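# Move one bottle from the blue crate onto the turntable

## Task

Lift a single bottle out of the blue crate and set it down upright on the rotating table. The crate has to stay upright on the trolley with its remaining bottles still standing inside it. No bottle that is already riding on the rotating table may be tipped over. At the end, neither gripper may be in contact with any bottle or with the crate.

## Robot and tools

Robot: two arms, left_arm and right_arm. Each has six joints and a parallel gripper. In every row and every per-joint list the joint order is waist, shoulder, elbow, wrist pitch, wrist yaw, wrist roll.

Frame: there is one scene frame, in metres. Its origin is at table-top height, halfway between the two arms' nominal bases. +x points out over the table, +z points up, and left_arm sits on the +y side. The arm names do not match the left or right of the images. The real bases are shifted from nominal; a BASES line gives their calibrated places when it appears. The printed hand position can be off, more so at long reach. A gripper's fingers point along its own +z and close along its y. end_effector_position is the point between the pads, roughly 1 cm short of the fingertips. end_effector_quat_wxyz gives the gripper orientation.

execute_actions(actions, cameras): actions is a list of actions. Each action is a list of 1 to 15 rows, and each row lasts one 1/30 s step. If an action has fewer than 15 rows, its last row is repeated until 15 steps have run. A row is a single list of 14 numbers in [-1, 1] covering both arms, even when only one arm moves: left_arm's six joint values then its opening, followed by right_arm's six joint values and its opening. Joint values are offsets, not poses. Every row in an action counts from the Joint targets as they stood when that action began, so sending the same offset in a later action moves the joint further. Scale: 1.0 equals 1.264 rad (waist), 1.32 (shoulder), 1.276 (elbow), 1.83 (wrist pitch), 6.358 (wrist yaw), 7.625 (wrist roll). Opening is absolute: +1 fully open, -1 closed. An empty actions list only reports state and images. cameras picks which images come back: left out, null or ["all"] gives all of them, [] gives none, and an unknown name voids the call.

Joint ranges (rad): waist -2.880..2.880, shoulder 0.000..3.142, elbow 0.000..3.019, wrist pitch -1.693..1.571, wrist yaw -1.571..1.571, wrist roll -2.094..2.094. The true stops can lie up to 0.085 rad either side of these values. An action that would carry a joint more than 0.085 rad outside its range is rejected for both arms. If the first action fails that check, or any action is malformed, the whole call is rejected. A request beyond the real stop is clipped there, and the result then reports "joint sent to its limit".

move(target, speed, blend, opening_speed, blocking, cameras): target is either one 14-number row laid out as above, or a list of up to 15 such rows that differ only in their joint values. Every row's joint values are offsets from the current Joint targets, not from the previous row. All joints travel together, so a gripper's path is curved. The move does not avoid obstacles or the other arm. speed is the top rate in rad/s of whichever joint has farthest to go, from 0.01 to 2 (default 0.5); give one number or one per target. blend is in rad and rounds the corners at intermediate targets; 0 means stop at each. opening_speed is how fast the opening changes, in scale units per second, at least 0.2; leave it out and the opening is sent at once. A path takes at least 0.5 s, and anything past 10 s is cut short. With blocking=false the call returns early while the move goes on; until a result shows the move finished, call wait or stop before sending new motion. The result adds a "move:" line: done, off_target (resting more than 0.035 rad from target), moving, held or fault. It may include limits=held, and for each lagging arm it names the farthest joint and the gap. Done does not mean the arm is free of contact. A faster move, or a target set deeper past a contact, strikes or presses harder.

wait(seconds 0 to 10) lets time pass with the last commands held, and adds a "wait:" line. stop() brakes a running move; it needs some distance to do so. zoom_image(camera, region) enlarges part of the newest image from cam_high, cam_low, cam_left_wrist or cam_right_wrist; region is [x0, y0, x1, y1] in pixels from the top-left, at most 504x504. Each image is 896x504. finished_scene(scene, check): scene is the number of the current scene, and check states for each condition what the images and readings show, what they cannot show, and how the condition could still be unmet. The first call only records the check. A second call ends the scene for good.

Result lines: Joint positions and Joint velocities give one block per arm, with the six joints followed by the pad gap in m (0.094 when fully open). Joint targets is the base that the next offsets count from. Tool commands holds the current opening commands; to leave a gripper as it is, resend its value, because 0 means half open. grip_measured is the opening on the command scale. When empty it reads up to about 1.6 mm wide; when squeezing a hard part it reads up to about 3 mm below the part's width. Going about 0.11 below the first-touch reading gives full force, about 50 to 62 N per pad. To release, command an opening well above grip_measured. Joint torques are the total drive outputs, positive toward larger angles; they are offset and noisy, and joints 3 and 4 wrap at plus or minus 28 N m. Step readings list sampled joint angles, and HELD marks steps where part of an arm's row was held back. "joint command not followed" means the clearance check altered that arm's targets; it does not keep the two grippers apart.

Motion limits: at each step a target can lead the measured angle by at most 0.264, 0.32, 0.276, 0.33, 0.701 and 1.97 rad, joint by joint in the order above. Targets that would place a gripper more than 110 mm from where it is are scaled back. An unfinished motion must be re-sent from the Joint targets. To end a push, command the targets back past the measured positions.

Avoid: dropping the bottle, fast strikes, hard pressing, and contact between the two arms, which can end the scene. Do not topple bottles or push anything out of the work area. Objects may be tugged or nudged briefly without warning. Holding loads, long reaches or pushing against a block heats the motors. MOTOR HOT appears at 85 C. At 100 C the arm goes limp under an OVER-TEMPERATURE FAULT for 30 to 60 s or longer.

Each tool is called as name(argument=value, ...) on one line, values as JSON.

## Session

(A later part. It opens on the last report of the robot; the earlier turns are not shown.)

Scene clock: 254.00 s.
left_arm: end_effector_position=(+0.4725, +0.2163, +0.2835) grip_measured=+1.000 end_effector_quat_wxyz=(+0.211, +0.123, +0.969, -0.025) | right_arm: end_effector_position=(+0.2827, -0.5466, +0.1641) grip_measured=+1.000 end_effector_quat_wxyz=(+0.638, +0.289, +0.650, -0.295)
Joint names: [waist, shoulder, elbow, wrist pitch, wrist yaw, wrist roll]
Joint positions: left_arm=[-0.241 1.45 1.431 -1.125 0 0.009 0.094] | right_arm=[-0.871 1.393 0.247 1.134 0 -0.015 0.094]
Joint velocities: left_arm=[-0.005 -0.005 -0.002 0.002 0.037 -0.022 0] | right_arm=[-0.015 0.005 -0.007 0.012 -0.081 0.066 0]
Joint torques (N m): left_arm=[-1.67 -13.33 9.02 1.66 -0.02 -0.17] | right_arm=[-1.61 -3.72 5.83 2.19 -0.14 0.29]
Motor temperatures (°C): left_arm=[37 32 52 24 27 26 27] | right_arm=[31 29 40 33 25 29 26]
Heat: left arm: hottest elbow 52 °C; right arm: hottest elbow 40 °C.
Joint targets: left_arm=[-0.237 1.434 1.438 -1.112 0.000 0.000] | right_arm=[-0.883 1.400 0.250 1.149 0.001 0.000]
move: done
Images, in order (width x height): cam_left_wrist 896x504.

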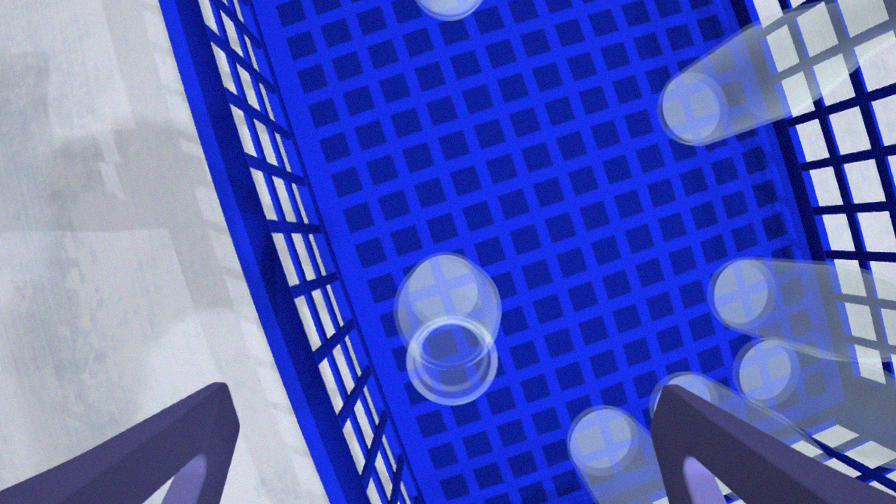

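move(target=[-0.0079, 0.0341, -0.1513, 0.1191, 0, 0, 1.0, 0, 0, 0, 0, 0, 0, 1.0], speed=0.35, cameras=["cam_left_wrist", "cam_low"])

Scene clock: 286.23 s.
left_arm: end_effector_position=(+0.4713, +0.2166, +0.1975) grip_measured=+1.000 end_effector_quat_wxyz=(+0.208, +0.123, +0.970, -0.025) | right_arm: end_effector_position=(+0.2827, -0.5466, +0.1641) grip_measured=+1.000 end_effector_quat_wxyz=(+0.638, +0.289, +0.650, -0.295)
Joint names: [waist, shoulder, elbow, wrist pitch, wrist yaw, wrist roll]
Joint positions: left_arm=[-0.241 1.48 1.237 -0.907 0 0.009 0.094] | right_arm=[-0.871 1.393 0.247 1.134 0 -0.015 0.094]
Joint velocities: left_arm=[0.015 -0.005 -0.022 -0.007 -0.037 -0.037 0] | right_arm=[0.005 -0.015 0.002 -0.002 0.022 0.007 0]
Joint torques (N m): left_arm=[-2.2 -12.92 8.9 1.76 -0.02 -0.21] | right_arm=[-1.61 -3.72 5.85 2.21 -0.14 0.29]
Motor temperatures (°C): left_arm=[36 34 49 24 27 26 26] | right_arm=[30 29 39 33 24 29 25]
Heat: left arm: hottest elbow 49 °C; right arm: hottest elbow 39 °C.
Joint targets: left_arm=[-0.247 1.479 1.245 -0.894 0.000 0.000] | right_arm=[-0.883 1.400 0.250 1.149 0.001 0.000]
move: done
Images, in order (width x height): cam_low 896x504, cam_left_wrist 896x504.

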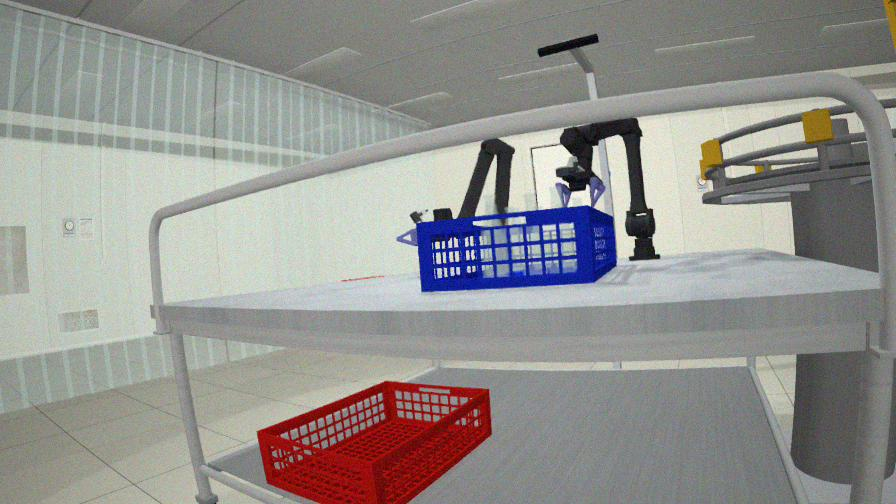

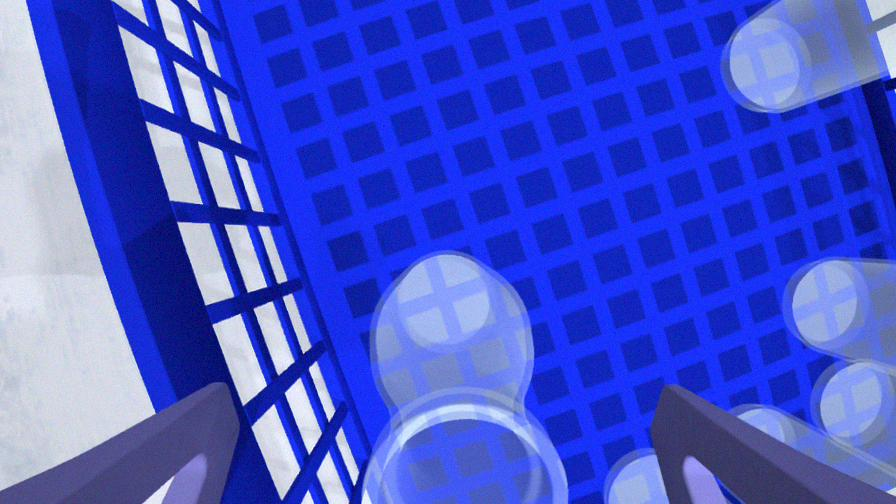

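move(target=[0, 0, 0, 0, 0, 0, -0.25, 0, 0, 0, 0, 0, 0, 1.0], opening_speed=1.2, cameras=["cam_left_wrist"])

Scene clock: 301.77 s.
left_arm: end_effector_position=(+0.4713, +0.2164, +0.1975) grip_measured=-0.247 end_effector_quat_wxyz=(+0.208, +0.123, +0.970, -0.025) | right_arm: end_effector_position=(+0.2827, -0.5466, +0.1641) grip_measured=+1.000 end_effector_quat_wxyz=(+0.638, +0.289, +0.650, -0.295)
Joint names: [waist, shoulder, elbow, wrist pitch, wrist yaw, wrist roll]
Joint positions: left_arm=[-0.242 1.48 1.237 -0.907 0 0.009 0.035] | right_arm=[-0.871 1.393 0.247 1.134 0 -0.015 0.094]
Joint velocities: left_arm=[0.005 0.005 -0.002 0.017 -0.051 0.007 -0.001] | right_arm=[0.005 -0.015 -0.007 -0.012 -0.022 0.022 0]
Joint torques (N m): left_arm=[-1.9 -12.92 8.69 1.66 0.02 -0.2] | right_arm=[-1.67 -3.66 5.86 2.21 -0.14 0.29]
Motor temperatures (°C): left_arm=[36 34 49 24 27 25 26] | right_arm=[30 29 38 33 24 28 25]
Heat: left arm: hottest elbow 49 °C; right arm: hottest elbow 38 °C.
Joint targets: left_arm=[-0.247 1.479 1.245 -0.894 0.000 0.000] | right_arm=[-0.883 1.400 0.250 1.149 0.001 0.000]
move: done
Images, in order (width x height): cam_left_wrist 896x504.

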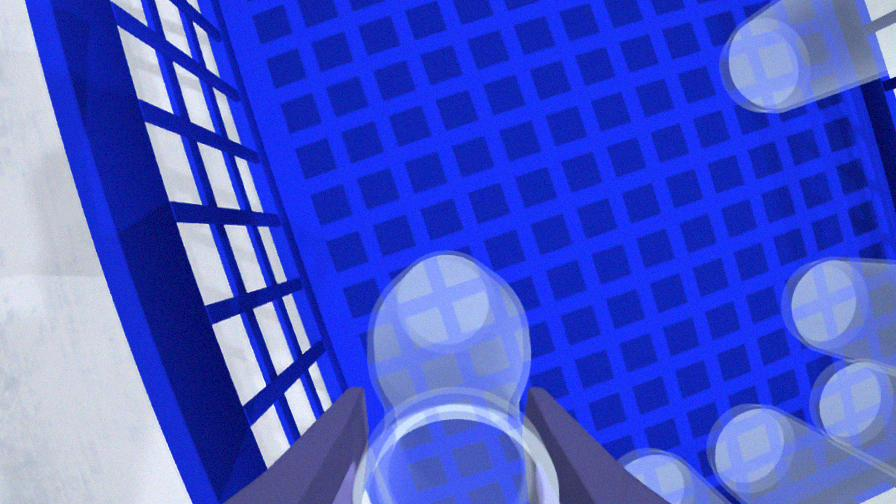

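move(target=[0, 0, 0, 0, 0, 0, -0.45, 0, 0, 0, 0, 0, 0, 1.0], opening_speed=0.5, cameras=["cam_left_wrist"])

Scene clock: 306.43 s.
left_arm: end_effector_position=(+0.4714, +0.2162, +0.1976) grip_measured=-0.365 end_effector_quat_wxyz=(+0.208, +0.124, +0.970, -0.025) | right_arm: end_effector_position=(+0.2827, -0.5466, +0.1641) grip_measured=+1.000 end_effector_quat_wxyz=(+0.638, +0.289, +0.650, -0.295)
Joint names: [waist, shoulder, elbow, wrist pitch, wrist yaw, wrist roll]
Joint positions: left_arm=[-0.242 1.48 1.237 -0.906 0 0.009 0.03] | right_arm=[-0.871 1.393 0.247 1.134 0 -0.015 0.094]
Joint velocities: left_arm=[-0.015 -0.005 0.007 0.007 0.007 -0.007 -0.001] | right_arm=[-0.005 0.005 -0.012 0.007 0.051 -0.022 0]
Joint torques (N m): left_arm=[-2.55 -13.27 8.72 1.62 -0.03 -0.22] | right_arm=[-1.61 -3.72 5.86 2.19 -0.14 0.29]
Motor temperatures (°C): left_arm=[36 34 49 24 27 25 26] | right_arm=[30 29 38 33 24 28 25]
Heat: left arm: hottest elbow 49 °C; right arm: hottest elbow 38 °C.
Joint targets: left_arm=[-0.247 1.479 1.245 -0.894 0.000 0.000] | right_arm=[-0.883 1.400 0.250 1.149 0.001 0.000]
move: done
Images, in order (width x height): cam_left_wrist 896x504.

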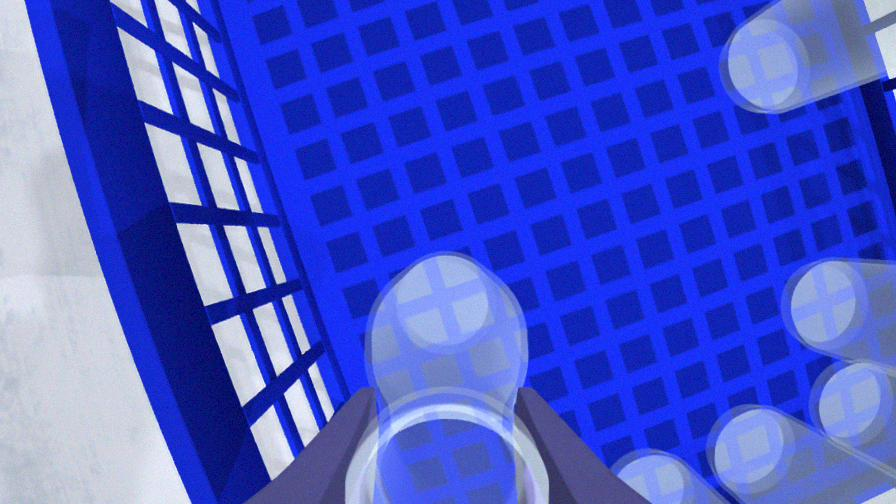

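move(target=[0, 0, 0, 0, 0, 0, -0.53, 0, 0, 0, 0, 0, 0, 1.0], opening_speed=0.5, cameras=["cam_left_wrist"])

Scene clock: 309.83 s.
left_arm: end_effector_position=(+0.4714, +0.2162, +0.1976) grip_measured=-0.367 end_effector_quat_wxyz=(+0.208, +0.124, +0.970, -0.025) | right_arm: end_effector_position=(+0.2827, -0.5466, +0.1641) grip_measured=+1.000 end_effector_quat_wxyz=(+0.638, +0.289, +0.650, -0.295)
Joint names: [waist, shoulder, elbow, wrist pitch, wrist yaw, wrist roll]
Joint positions: left_arm=[-0.242 1.48 1.237 -0.906 0 0.009 0.03] | right_arm=[-0.871 1.393 0.247 1.134 0 -0.015 0.094]
Joint velocities: left_arm=[-0.015 -0.015 0.007 -0.007 0.007 0.007 0] | right_arm=[0.005 -0.015 -0.022 -0.012 0.125 -0.037 0]
Joint torques (N m): left_arm=[-1.9 -12.92 8.77 1.52 -0.03 -0.18] | right_arm=[-1.61 -3.66 5.83 2.21 -0.14 0.29]
Motor temperatures (°C): left_arm=[36 34 49 24 27 25 26] | right_arm=[30 29 38 33 24 28 25]
Heat: left arm: hottest elbow 49 °C; right arm: hottest elbow 38 °C.
Joint targets: left_arm=[-0.247 1.479 1.245 -0.894 0.000 0.000] | right_arm=[-0.883 1.400 0.250 1.149 0.001 0.000]
move: done
Images, in order (width x height): cam_left_wrist 896x504.

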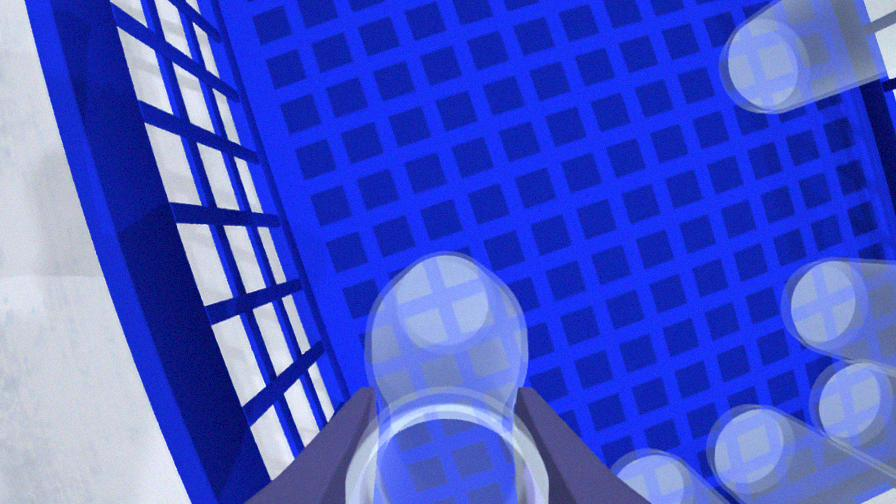

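move(target=[0, 0.0136, 0.46, -0.3027, 0, 0, -0.53, 0, 0, 0, 0, 0, 0, 1.0], speed=0.5, cameras=["cam_left_wrist", "cam_low"])

Scene clock: 346.30 s.
left_arm: end_effector_position=(+0.4712, +0.2161, +0.3856) grip_measured=-0.369 end_effector_quat_wxyz=(+0.192, +0.124, +0.973, -0.023) | right_arm: end_effector_position=(+0.2827, -0.5466, +0.1641) grip_measured=+1.000 end_effector_quat_wxyz=(+0.638, +0.289, +0.650, -0.295)
Joint names: [waist, shoulder, elbow, wrist pitch, wrist yaw, wrist roll]
Joint positions: left_arm=[-0.242 1.504 1.769 -1.446 0 0.009 0.03] | right_arm=[-0.871 1.393 0.247 1.134 0 -0.015 0.094]
Joint velocities: left_arm=[0.005 -0.005 -0.022 -0.002 -0.051 -0.022 0] | right_arm=[0.005 0.005 -0.002 -0.012 -0.007 -0.007 0]
Joint torques (N m): left_arm=[-1.79 -13.22 12.7 0.96 -0.02 -0.2] | right_arm=[-1.61 -3.66 5.85 2.19 -0.14 0.29]
Motor temperatures (°C): left_arm=[36 33 49 24 26 25 28] | right_arm=[30 29 37 32 24 28 25]
Heat: left arm: hottest elbow 49 °C; right arm: hottest elbow 37 °C.
Joint targets: left_arm=[-0.247 1.497 1.832 -1.448 0.000 0.000] | right_arm=[-0.883 1.400 0.250 1.149 0.001 0.000]
move: off_target (left_arm); left_arm: the elbow is farthest, 0.063 rad from its target
Images, in order (width x height): cam_low 896x504, cam_left_wrist 896x504.

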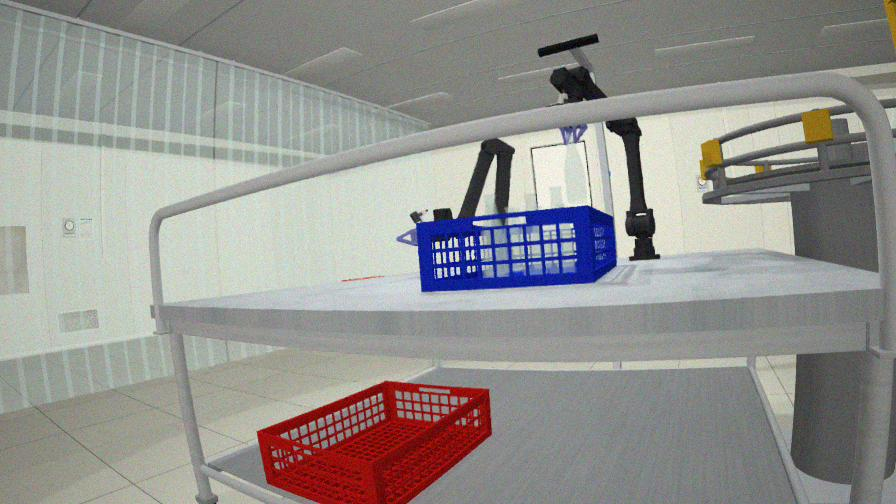

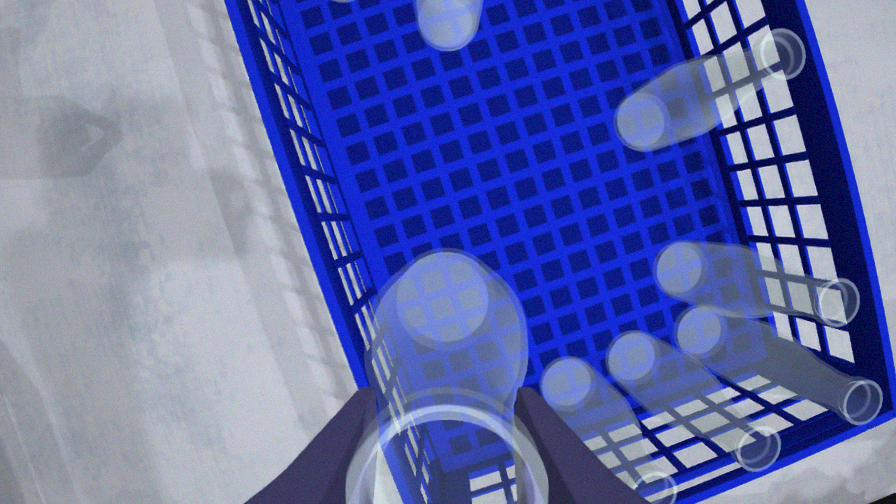

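execute_actions(actions=[])

Scene clock: 365.80 s.
left_arm: end_effector_position=(+0.4711, +0.2161, +0.3855) grip_measured=-0.369 end_effector_quat_wxyz=(+0.192, +0.124, +0.973, -0.023) | right_arm: end_effector_position=(+0.2827, -0.5466, +0.1641) grip_measured=+1.000 end_effector_quat_wxyz=(+0.638, +0.289, +0.650, -0.295)
Joint names: [waist, shoulder, elbow, wrist pitch, wrist yaw, wrist roll]
Joint positions: left_arm=[-0.242 1.504 1.769 -1.447 0 0.009 0.03] | right_arm=[-0.871 1.393 0.247 1.134 0 -0.015 0.094]
Joint velocities: left_arm=[-0.015 -0.015 0.012 0.002 -0.081 -0.007 0] | right_arm=[0.005 0.005 -0.022 0.007 0.022 0.037 0]
Joint torques (N m): left_arm=[-2.43 -13.1 12.72 0.94 -0.03 -0.25] | right_arm=[-1.61 -3.66 5.83 2.21 -0.14 0.29]
Motor temperatures (°C): left_arm=[36 33 50 24 26 25 28] | right_arm=[30 29 37 32 24 28 25]
Heat: left arm: hottest elbow 50 °C; right arm: hottest elbow 37 °C.
Joint targets: left_arm=[-0.247 1.497 1.832 -1.448 0.000 0.000] | right_arm=[-0.883 1.400 0.250 1.149 0.001 0.000]
Tool commands: left_gripper/opening=-0.53 right_gripper/opening=+1.0

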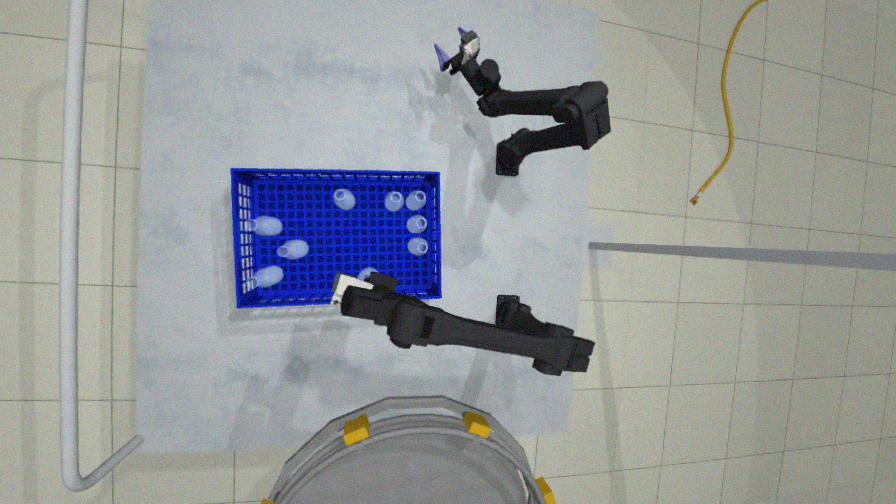

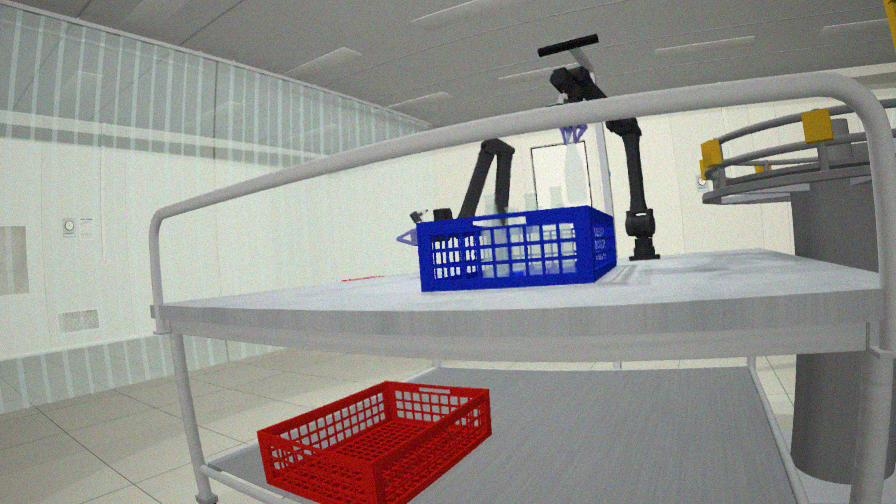

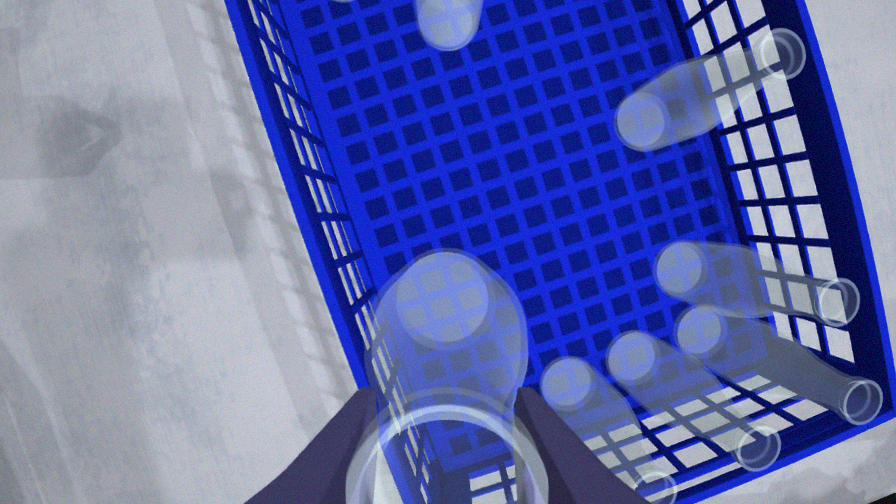

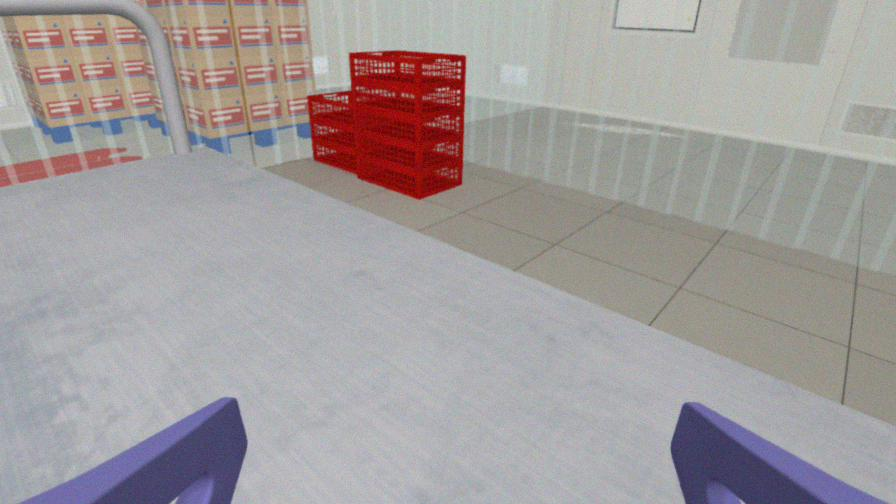

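move(target=[[0, 0.078, 0.4843, -0.0557, 0, 0, -0.53, 0, 0, 0, 0, 0, 0, 1.0], [0.514, 0.078, 0.4843, -0.0557, 0, 0, -0.53, 0, 0, 0, 0, 0, 0, 1.0]], speed=0.6, blend=0.15)

Scene clock: 395.27 s.
left_arm: end_effector_position=(+0.4703, +0.5630, +0.5992) grip_measured=-0.369 end_effector_quat_wxyz=(+0.376, -0.182, +0.905, +0.080) | right_arm: end_effector_position=(+0.2827, -0.5466, +0.1641) grip_measured=+1.000 end_effector_quat_wxyz=(+0.638, +0.289, +0.650, -0.295)
Joint names: [waist, shoulder, elbow, wrist pitch, wrist yaw, wrist roll]
Joint positions: left_arm=[0.408 1.615 2.388 -1.555 -0.002 0.009 0.03] | right_arm=[-0.871 1.393 0.247 1.134 0 -0.015 0.094]
Joint velocities: left_arm=[-0.024 0.005 0.012 -0.017 -0.051 0.022 0.001] | right_arm=[-0.005 0.005 0.017 -0.007 -0.051 -0.007 0]
Joint torques (N m): left_arm=[-2.32 -14.45 11.15 1.87 0.05 -0.19] | right_arm=[-1.67 -3.66 5.83 2.21 -0.14 0.29]
Motor temperatures (°C): left_arm=[36 33 52 24 26 25 29] | right_arm=[29 29 37 32 24 27 24]
Heat: left arm: hottest elbow 52 °C; right arm: hottest elbow 37 °C.
Joint targets: left_arm=[0.402 1.600 2.450 -1.550 0.000 0.000] | right_arm=[-0.883 1.400 0.250 1.149 0.001 0.000]
move: off_target (left_arm); left_arm: the elbow is farthest, 0.062 rad from its target

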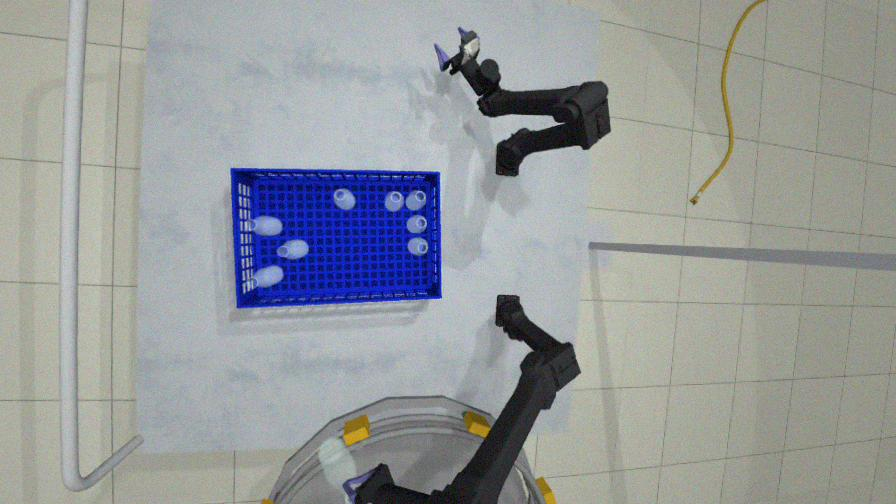

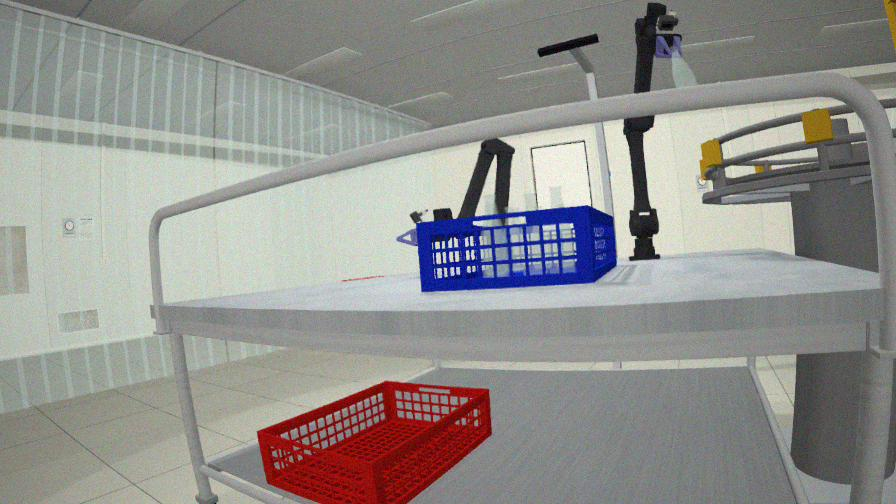

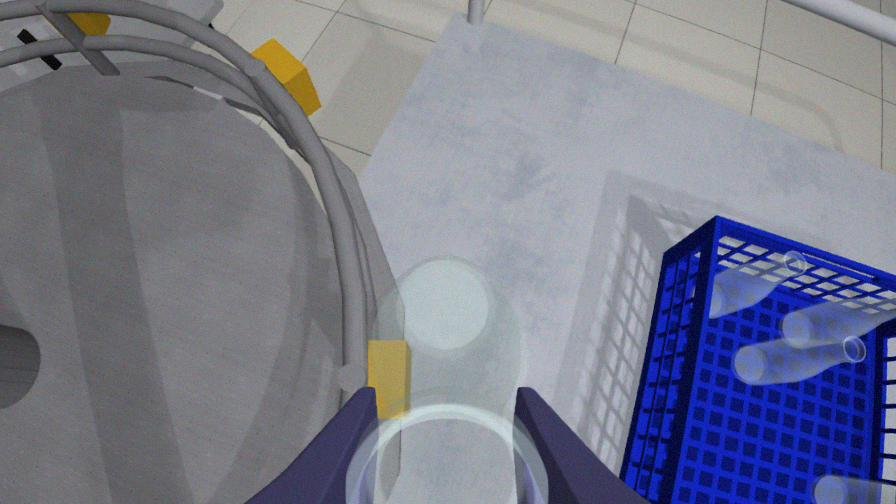

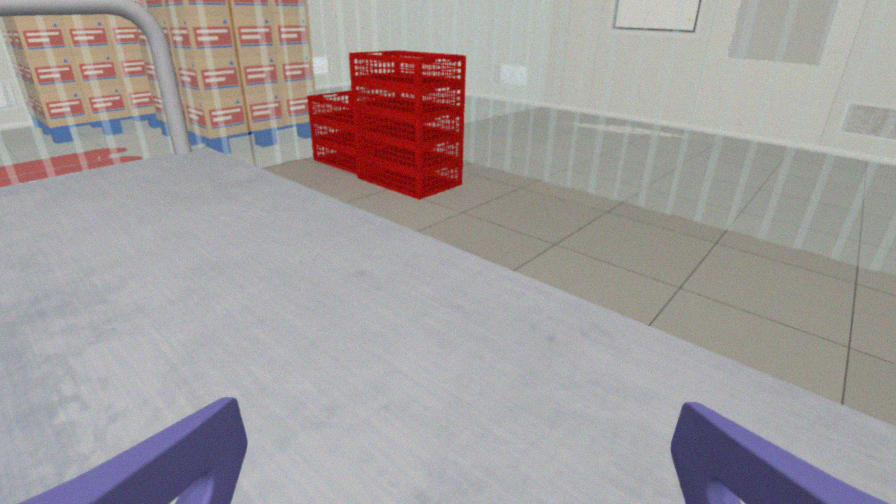

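move(target=[0.4335, 0, 0, 0.235, 0, 0, -0.53, 0, 0, 0, 0, 0, 0, 1.0], speed=0.6)

zoom_image(camera="cam_left_wrist", region=[0, 0, 504, 504])

zoom_image(camera="cam_left_wrist", region=[392, 0, 896, 504])

Scene clock: 424.23 s.
left_arm: end_effector_position=(+0.3130, +0.8400, +0.6807) grip_measured=-0.369 end_effector_quat_wxyz=(+0.496, -0.378, +0.737, +0.260) | right_arm: end_effector_position=(+0.2827, -0.5466, +0.1641) grip_measured=+1.000 end_effector_quat_wxyz=(+0.638, +0.289, +0.650, -0.295)
Joint names: [waist, shoulder, elbow, wrist pitch, wrist yaw, wrist roll]
Joint positions: left_arm=[0.956 1.615 2.388 -1.155 -0.003 0.008 0.03] | right_arm=[-0.871 1.393 0.247 1.134 0 -0.015 0.094]
Joint velocities: left_arm=[0.015 0.005 -0.002 -0.007 -0.007 0.022 0] | right_arm=[-0.015 0.005 0.007 -0.007 -0.11 -0.022 0]
Joint torques (N m): left_arm=[-1.79 -14.27 11.26 3.47 0.09 -0.18] | right_arm=[-1.61 -3.66 5.85 2.21 -0.15 0.29]
Motor temperatures (°C): left_arm=[36 33 58 24 26 25 29] | right_arm=[29 29 36 32 24 27 24]
Heat: left arm: hottest elbow 58 °C; right arm: hottest elbow 36 °C.
Joint targets: left_arm=[0.950 1.600 2.450 -1.120 0.000 0.000] | right_arm=[-0.883 1.400 0.250 1.149 0.001 0.000]
move: off_target (left_arm); left_arm: the elbow is farthest, 0.062 rad from its target

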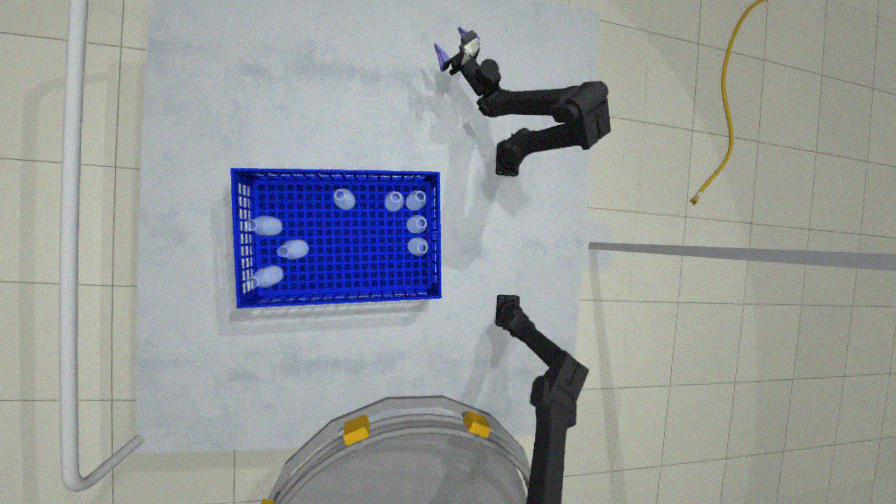

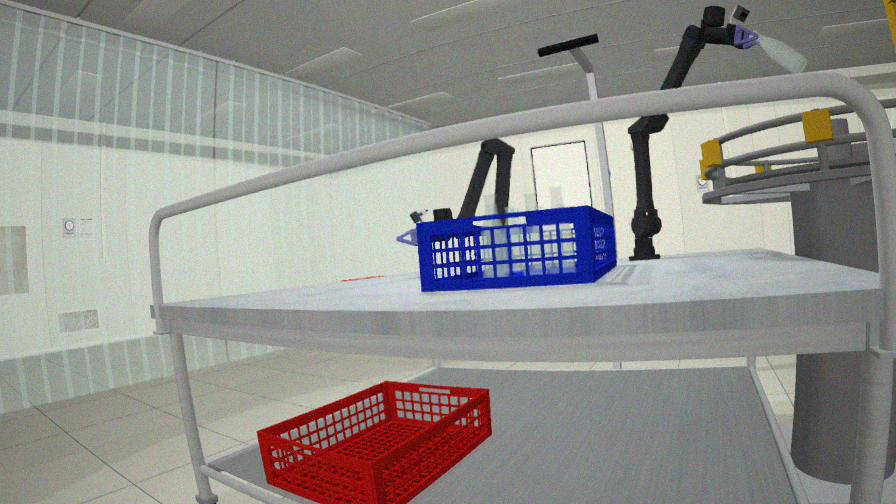

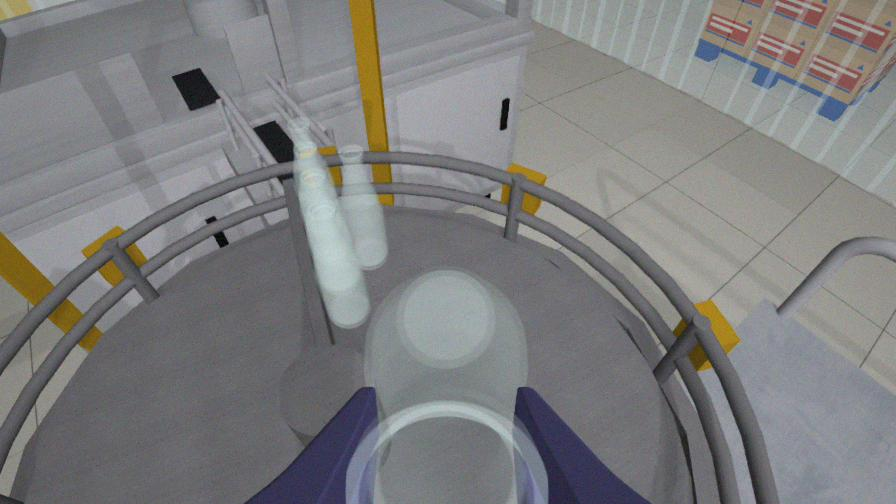

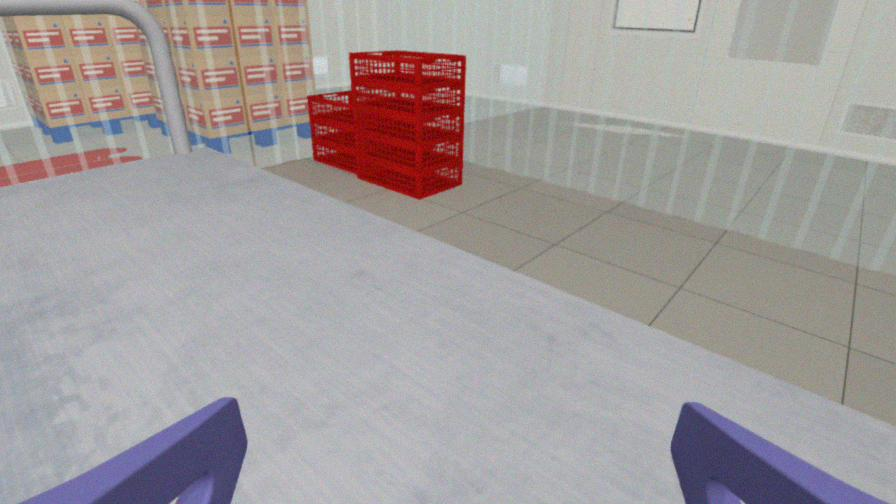

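Scaled by 1.000.

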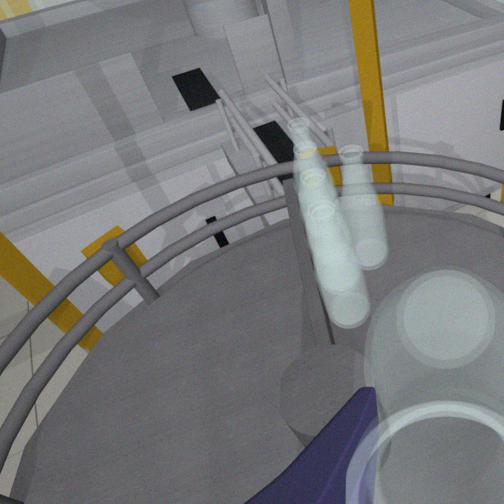

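Scaled by 1.000.

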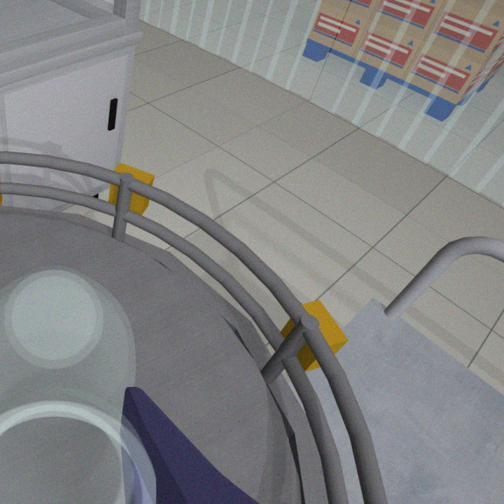

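zoom_image(camera="cam_left_wrist", region=[230, 100, 470, 340])

zoom_image(camera="cam_left_wrist", region=[230, 300, 410, 480])

Scaled by 2.100 from the camera's 896x504 image, which has a finer 1280x720 frame.

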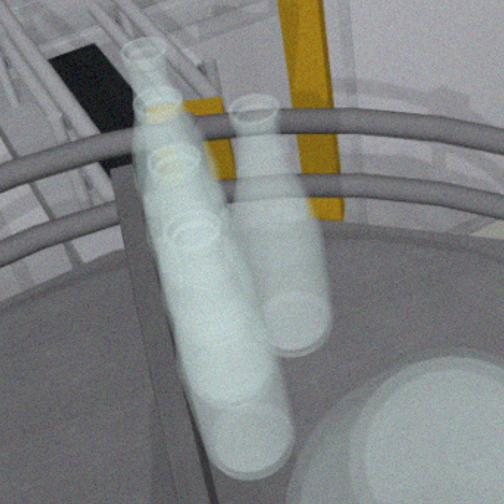

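Scaled by 2.800 from the camera's 896x504 image, which has a finer 1280x720 frame.

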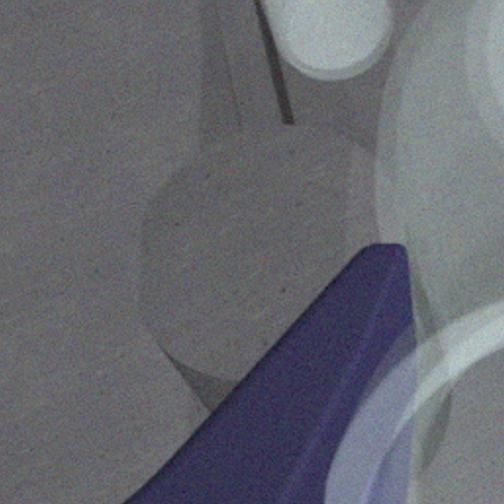

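zoom_image(camera="cam_left_wrist", region=[340, 240, 560, 460])

Scaled by 2.291 from the camera's 896x504 image, which has a finer 1280x720 frame.

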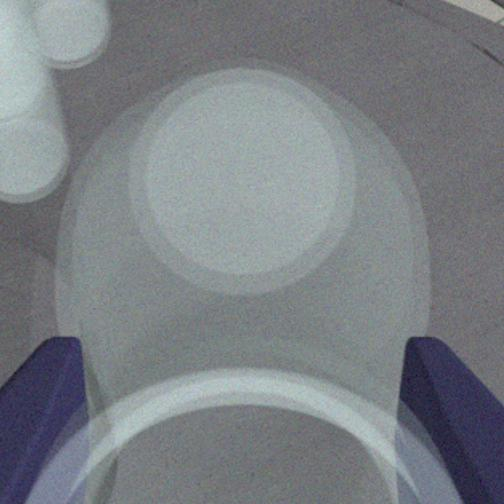

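move(target=[0.1187, 0, 0, -0.295, 0, 0, -0.53, 0, 0, 0, 0, 0, 0, 1.0], speed=0.5, cameras=["cam_left_wrist", "cam_low"])

zoom_image(camera="cam_left_wrist", region=[340, 230, 560, 450])

zoom_image(camera="cam_left_wrist", region=[220, 0, 680, 260])

Scene clock: 452.77 s.
left_arm: end_effector_position=(+0.2061, +0.8193, +0.5814) grip_measured=-0.369 end_effector_quat_wxyz=(+0.284, -0.487, +0.807, +0.176) | right_arm: end_effector_position=(+0.2827, -0.5466, +0.1641) grip_measured=+1.000 end_effector_quat_wxyz=(+0.638, +0.289, +0.650, -0.295)
Joint names: [waist, shoulder, elbow, wrist pitch, wrist yaw, wrist roll]
Joint positions: left_arm=[1.097 1.615 2.388 -1.663 -0.002 0.008 0.03] | right_arm=[-0.871 1.393 0.247 1.134 0 -0.015 0.094]
Joint velocities: left_arm=[-0.015 -0.005 -0.002 -0.012 -0.007 -0.037 -0.001] | right_arm=[-0.005 -0.005 0.007 0.022 0.007 -0.037 0]
Joint torques (N m): left_arm=[-1.14 -13.74 11.02 1.5 0.02 -0.2] | right_arm=[-1.61 -3.66 5.86 2.19 -0.14 0.29]
Motor temperatures (°C): left_arm=[35 33 60 24 26 25 29] | right_arm=[29 28 36 31 24 27 24]
Heat: left arm: hottest elbow 60 °C; right arm: hottest elbow 36 °C.
Joint targets: left_arm=[1.101 1.600 2.450 -1.659 0.000 0.000] | right_arm=[-0.883 1.400 0.250 1.149 0.001 0.000]
move: off_target (left_arm); left_arm: the elbow is farthest, 0.062 rad from its target
Images, in order (width x height): cam_low 896x504, cam_left_wrist 896x504.

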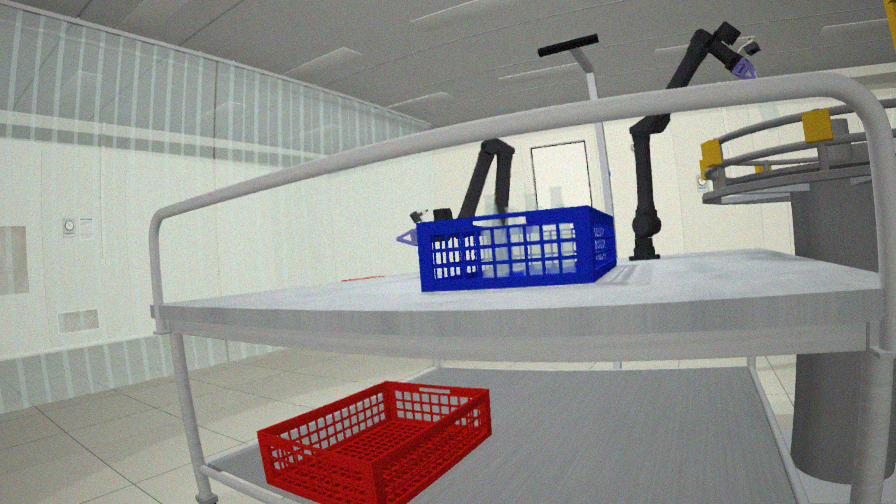

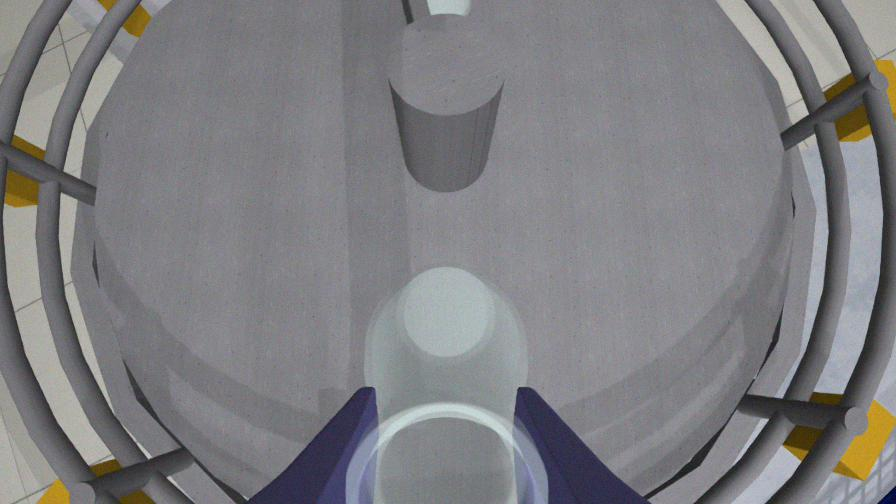

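Scaled by 2.291 from the camera's 896x504 image, which has a finer 1280x720 frame.

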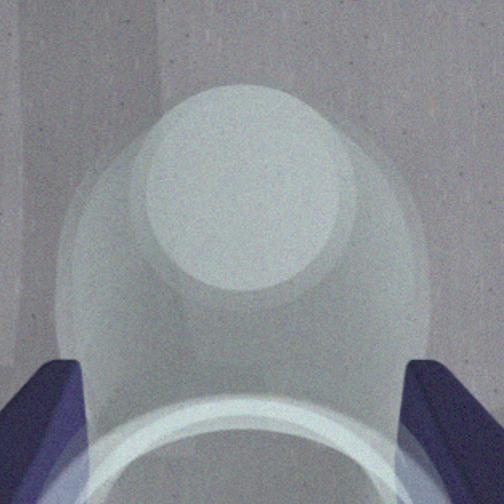

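Scaled by 1.096 from the camera's 896x504 image, which has a finer 1280x720 frame.

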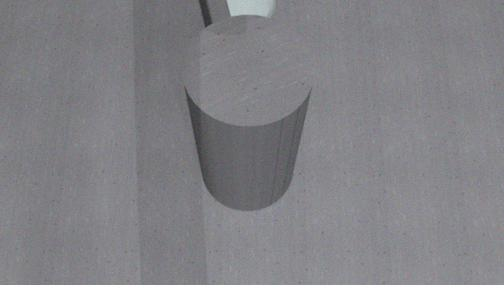

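move(target=[0.0625, 0.2045, -0.0823, 0.0284, 0, 0, -0.53, 0, 0, 0, 0, 0, 0, 1.0], speed=0.3, cameras=["cam_left_wrist", "cam_low"])

zoom_image(camera="cam_left_wrist", region=[340, 230, 560, 450])

zoom_image(camera="cam_low", region=[640, 0, 896, 256])

Scene clock: 483.70 s.
left_arm: end_effector_position=(+0.2121, +0.9344, +0.4162) grip_measured=-0.369 end_effector_quat_wxyz=(+0.172, -0.537, +0.818, +0.114) | right_arm: end_effector_position=(+0.2827, -0.5466, +0.1641) grip_measured=+1.000 end_effector_quat_wxyz=(+0.638, +0.289, +0.650, -0.295)
Joint names: [waist, shoulder, elbow, wrist pitch, wrist yaw, wrist roll]
Joint positions: left_arm=[1.172 1.875 2.335 -1.616 0.002 0.007 0.03] | right_arm=[-0.871 1.393 0.247 1.134 0 -0.015 0.094]
Joint velocities: left_arm=[-0.005 -0.005 0.012 0.002 0.051 -0.007 0] | right_arm=[-0.015 -0.015 0.002 -0.012 -0.022 0.037 0]
Joint torques (N m): left_arm=[-1.44 -18.26 8.32 1.37 -0.09 -0.21] | right_arm=[-1.61 -3.66 5.83 2.21 -0.14 0.29]
Motor temperatures (°C): left_arm=[35 34 60 24 26 25 29] | right_arm=[29 28 36 31 24 27 24]
Heat: left arm: hottest elbow 60 °C; right arm: hottest elbow 36 °C.
Joint targets: left_arm=[1.180 1.870 2.345 -1.607 0.000 0.000] | right_arm=[-0.883 1.400 0.250 1.149 0.001 0.000]
move: done
Images, in order (width x height): cam_low 896x504, cam_left_wrist 896x504.

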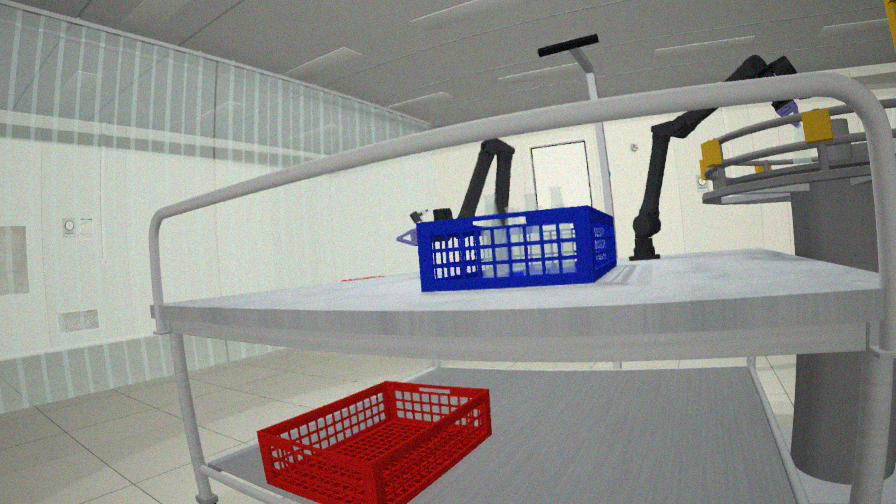

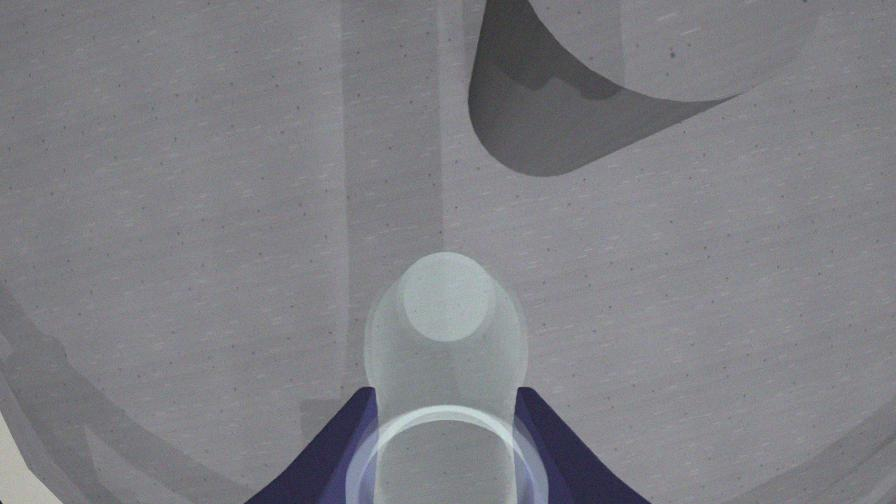

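Scaled by 2.291 from the camera's 896x504 image, which has a finer 1280x720 frame.

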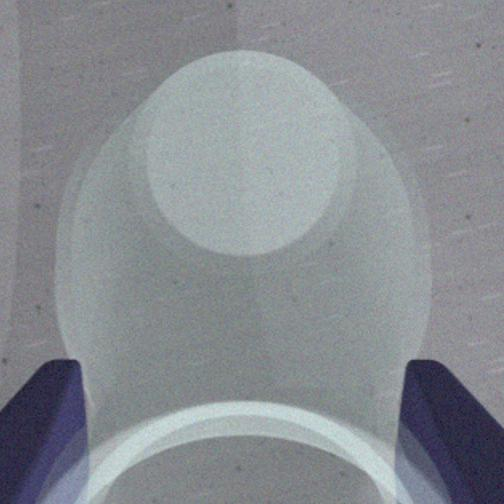

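Scaled by 1.969 from the camera's 896x504 image, which has a finer 1280x720 frame.

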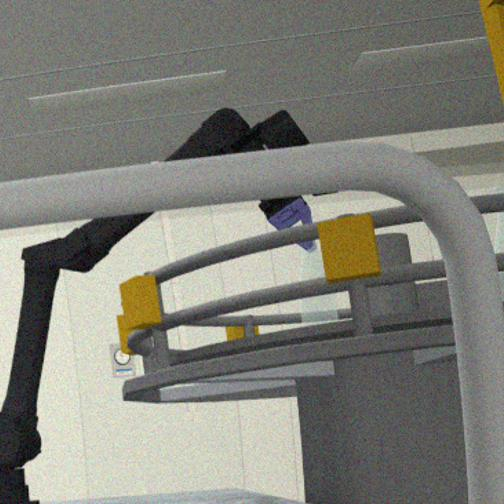

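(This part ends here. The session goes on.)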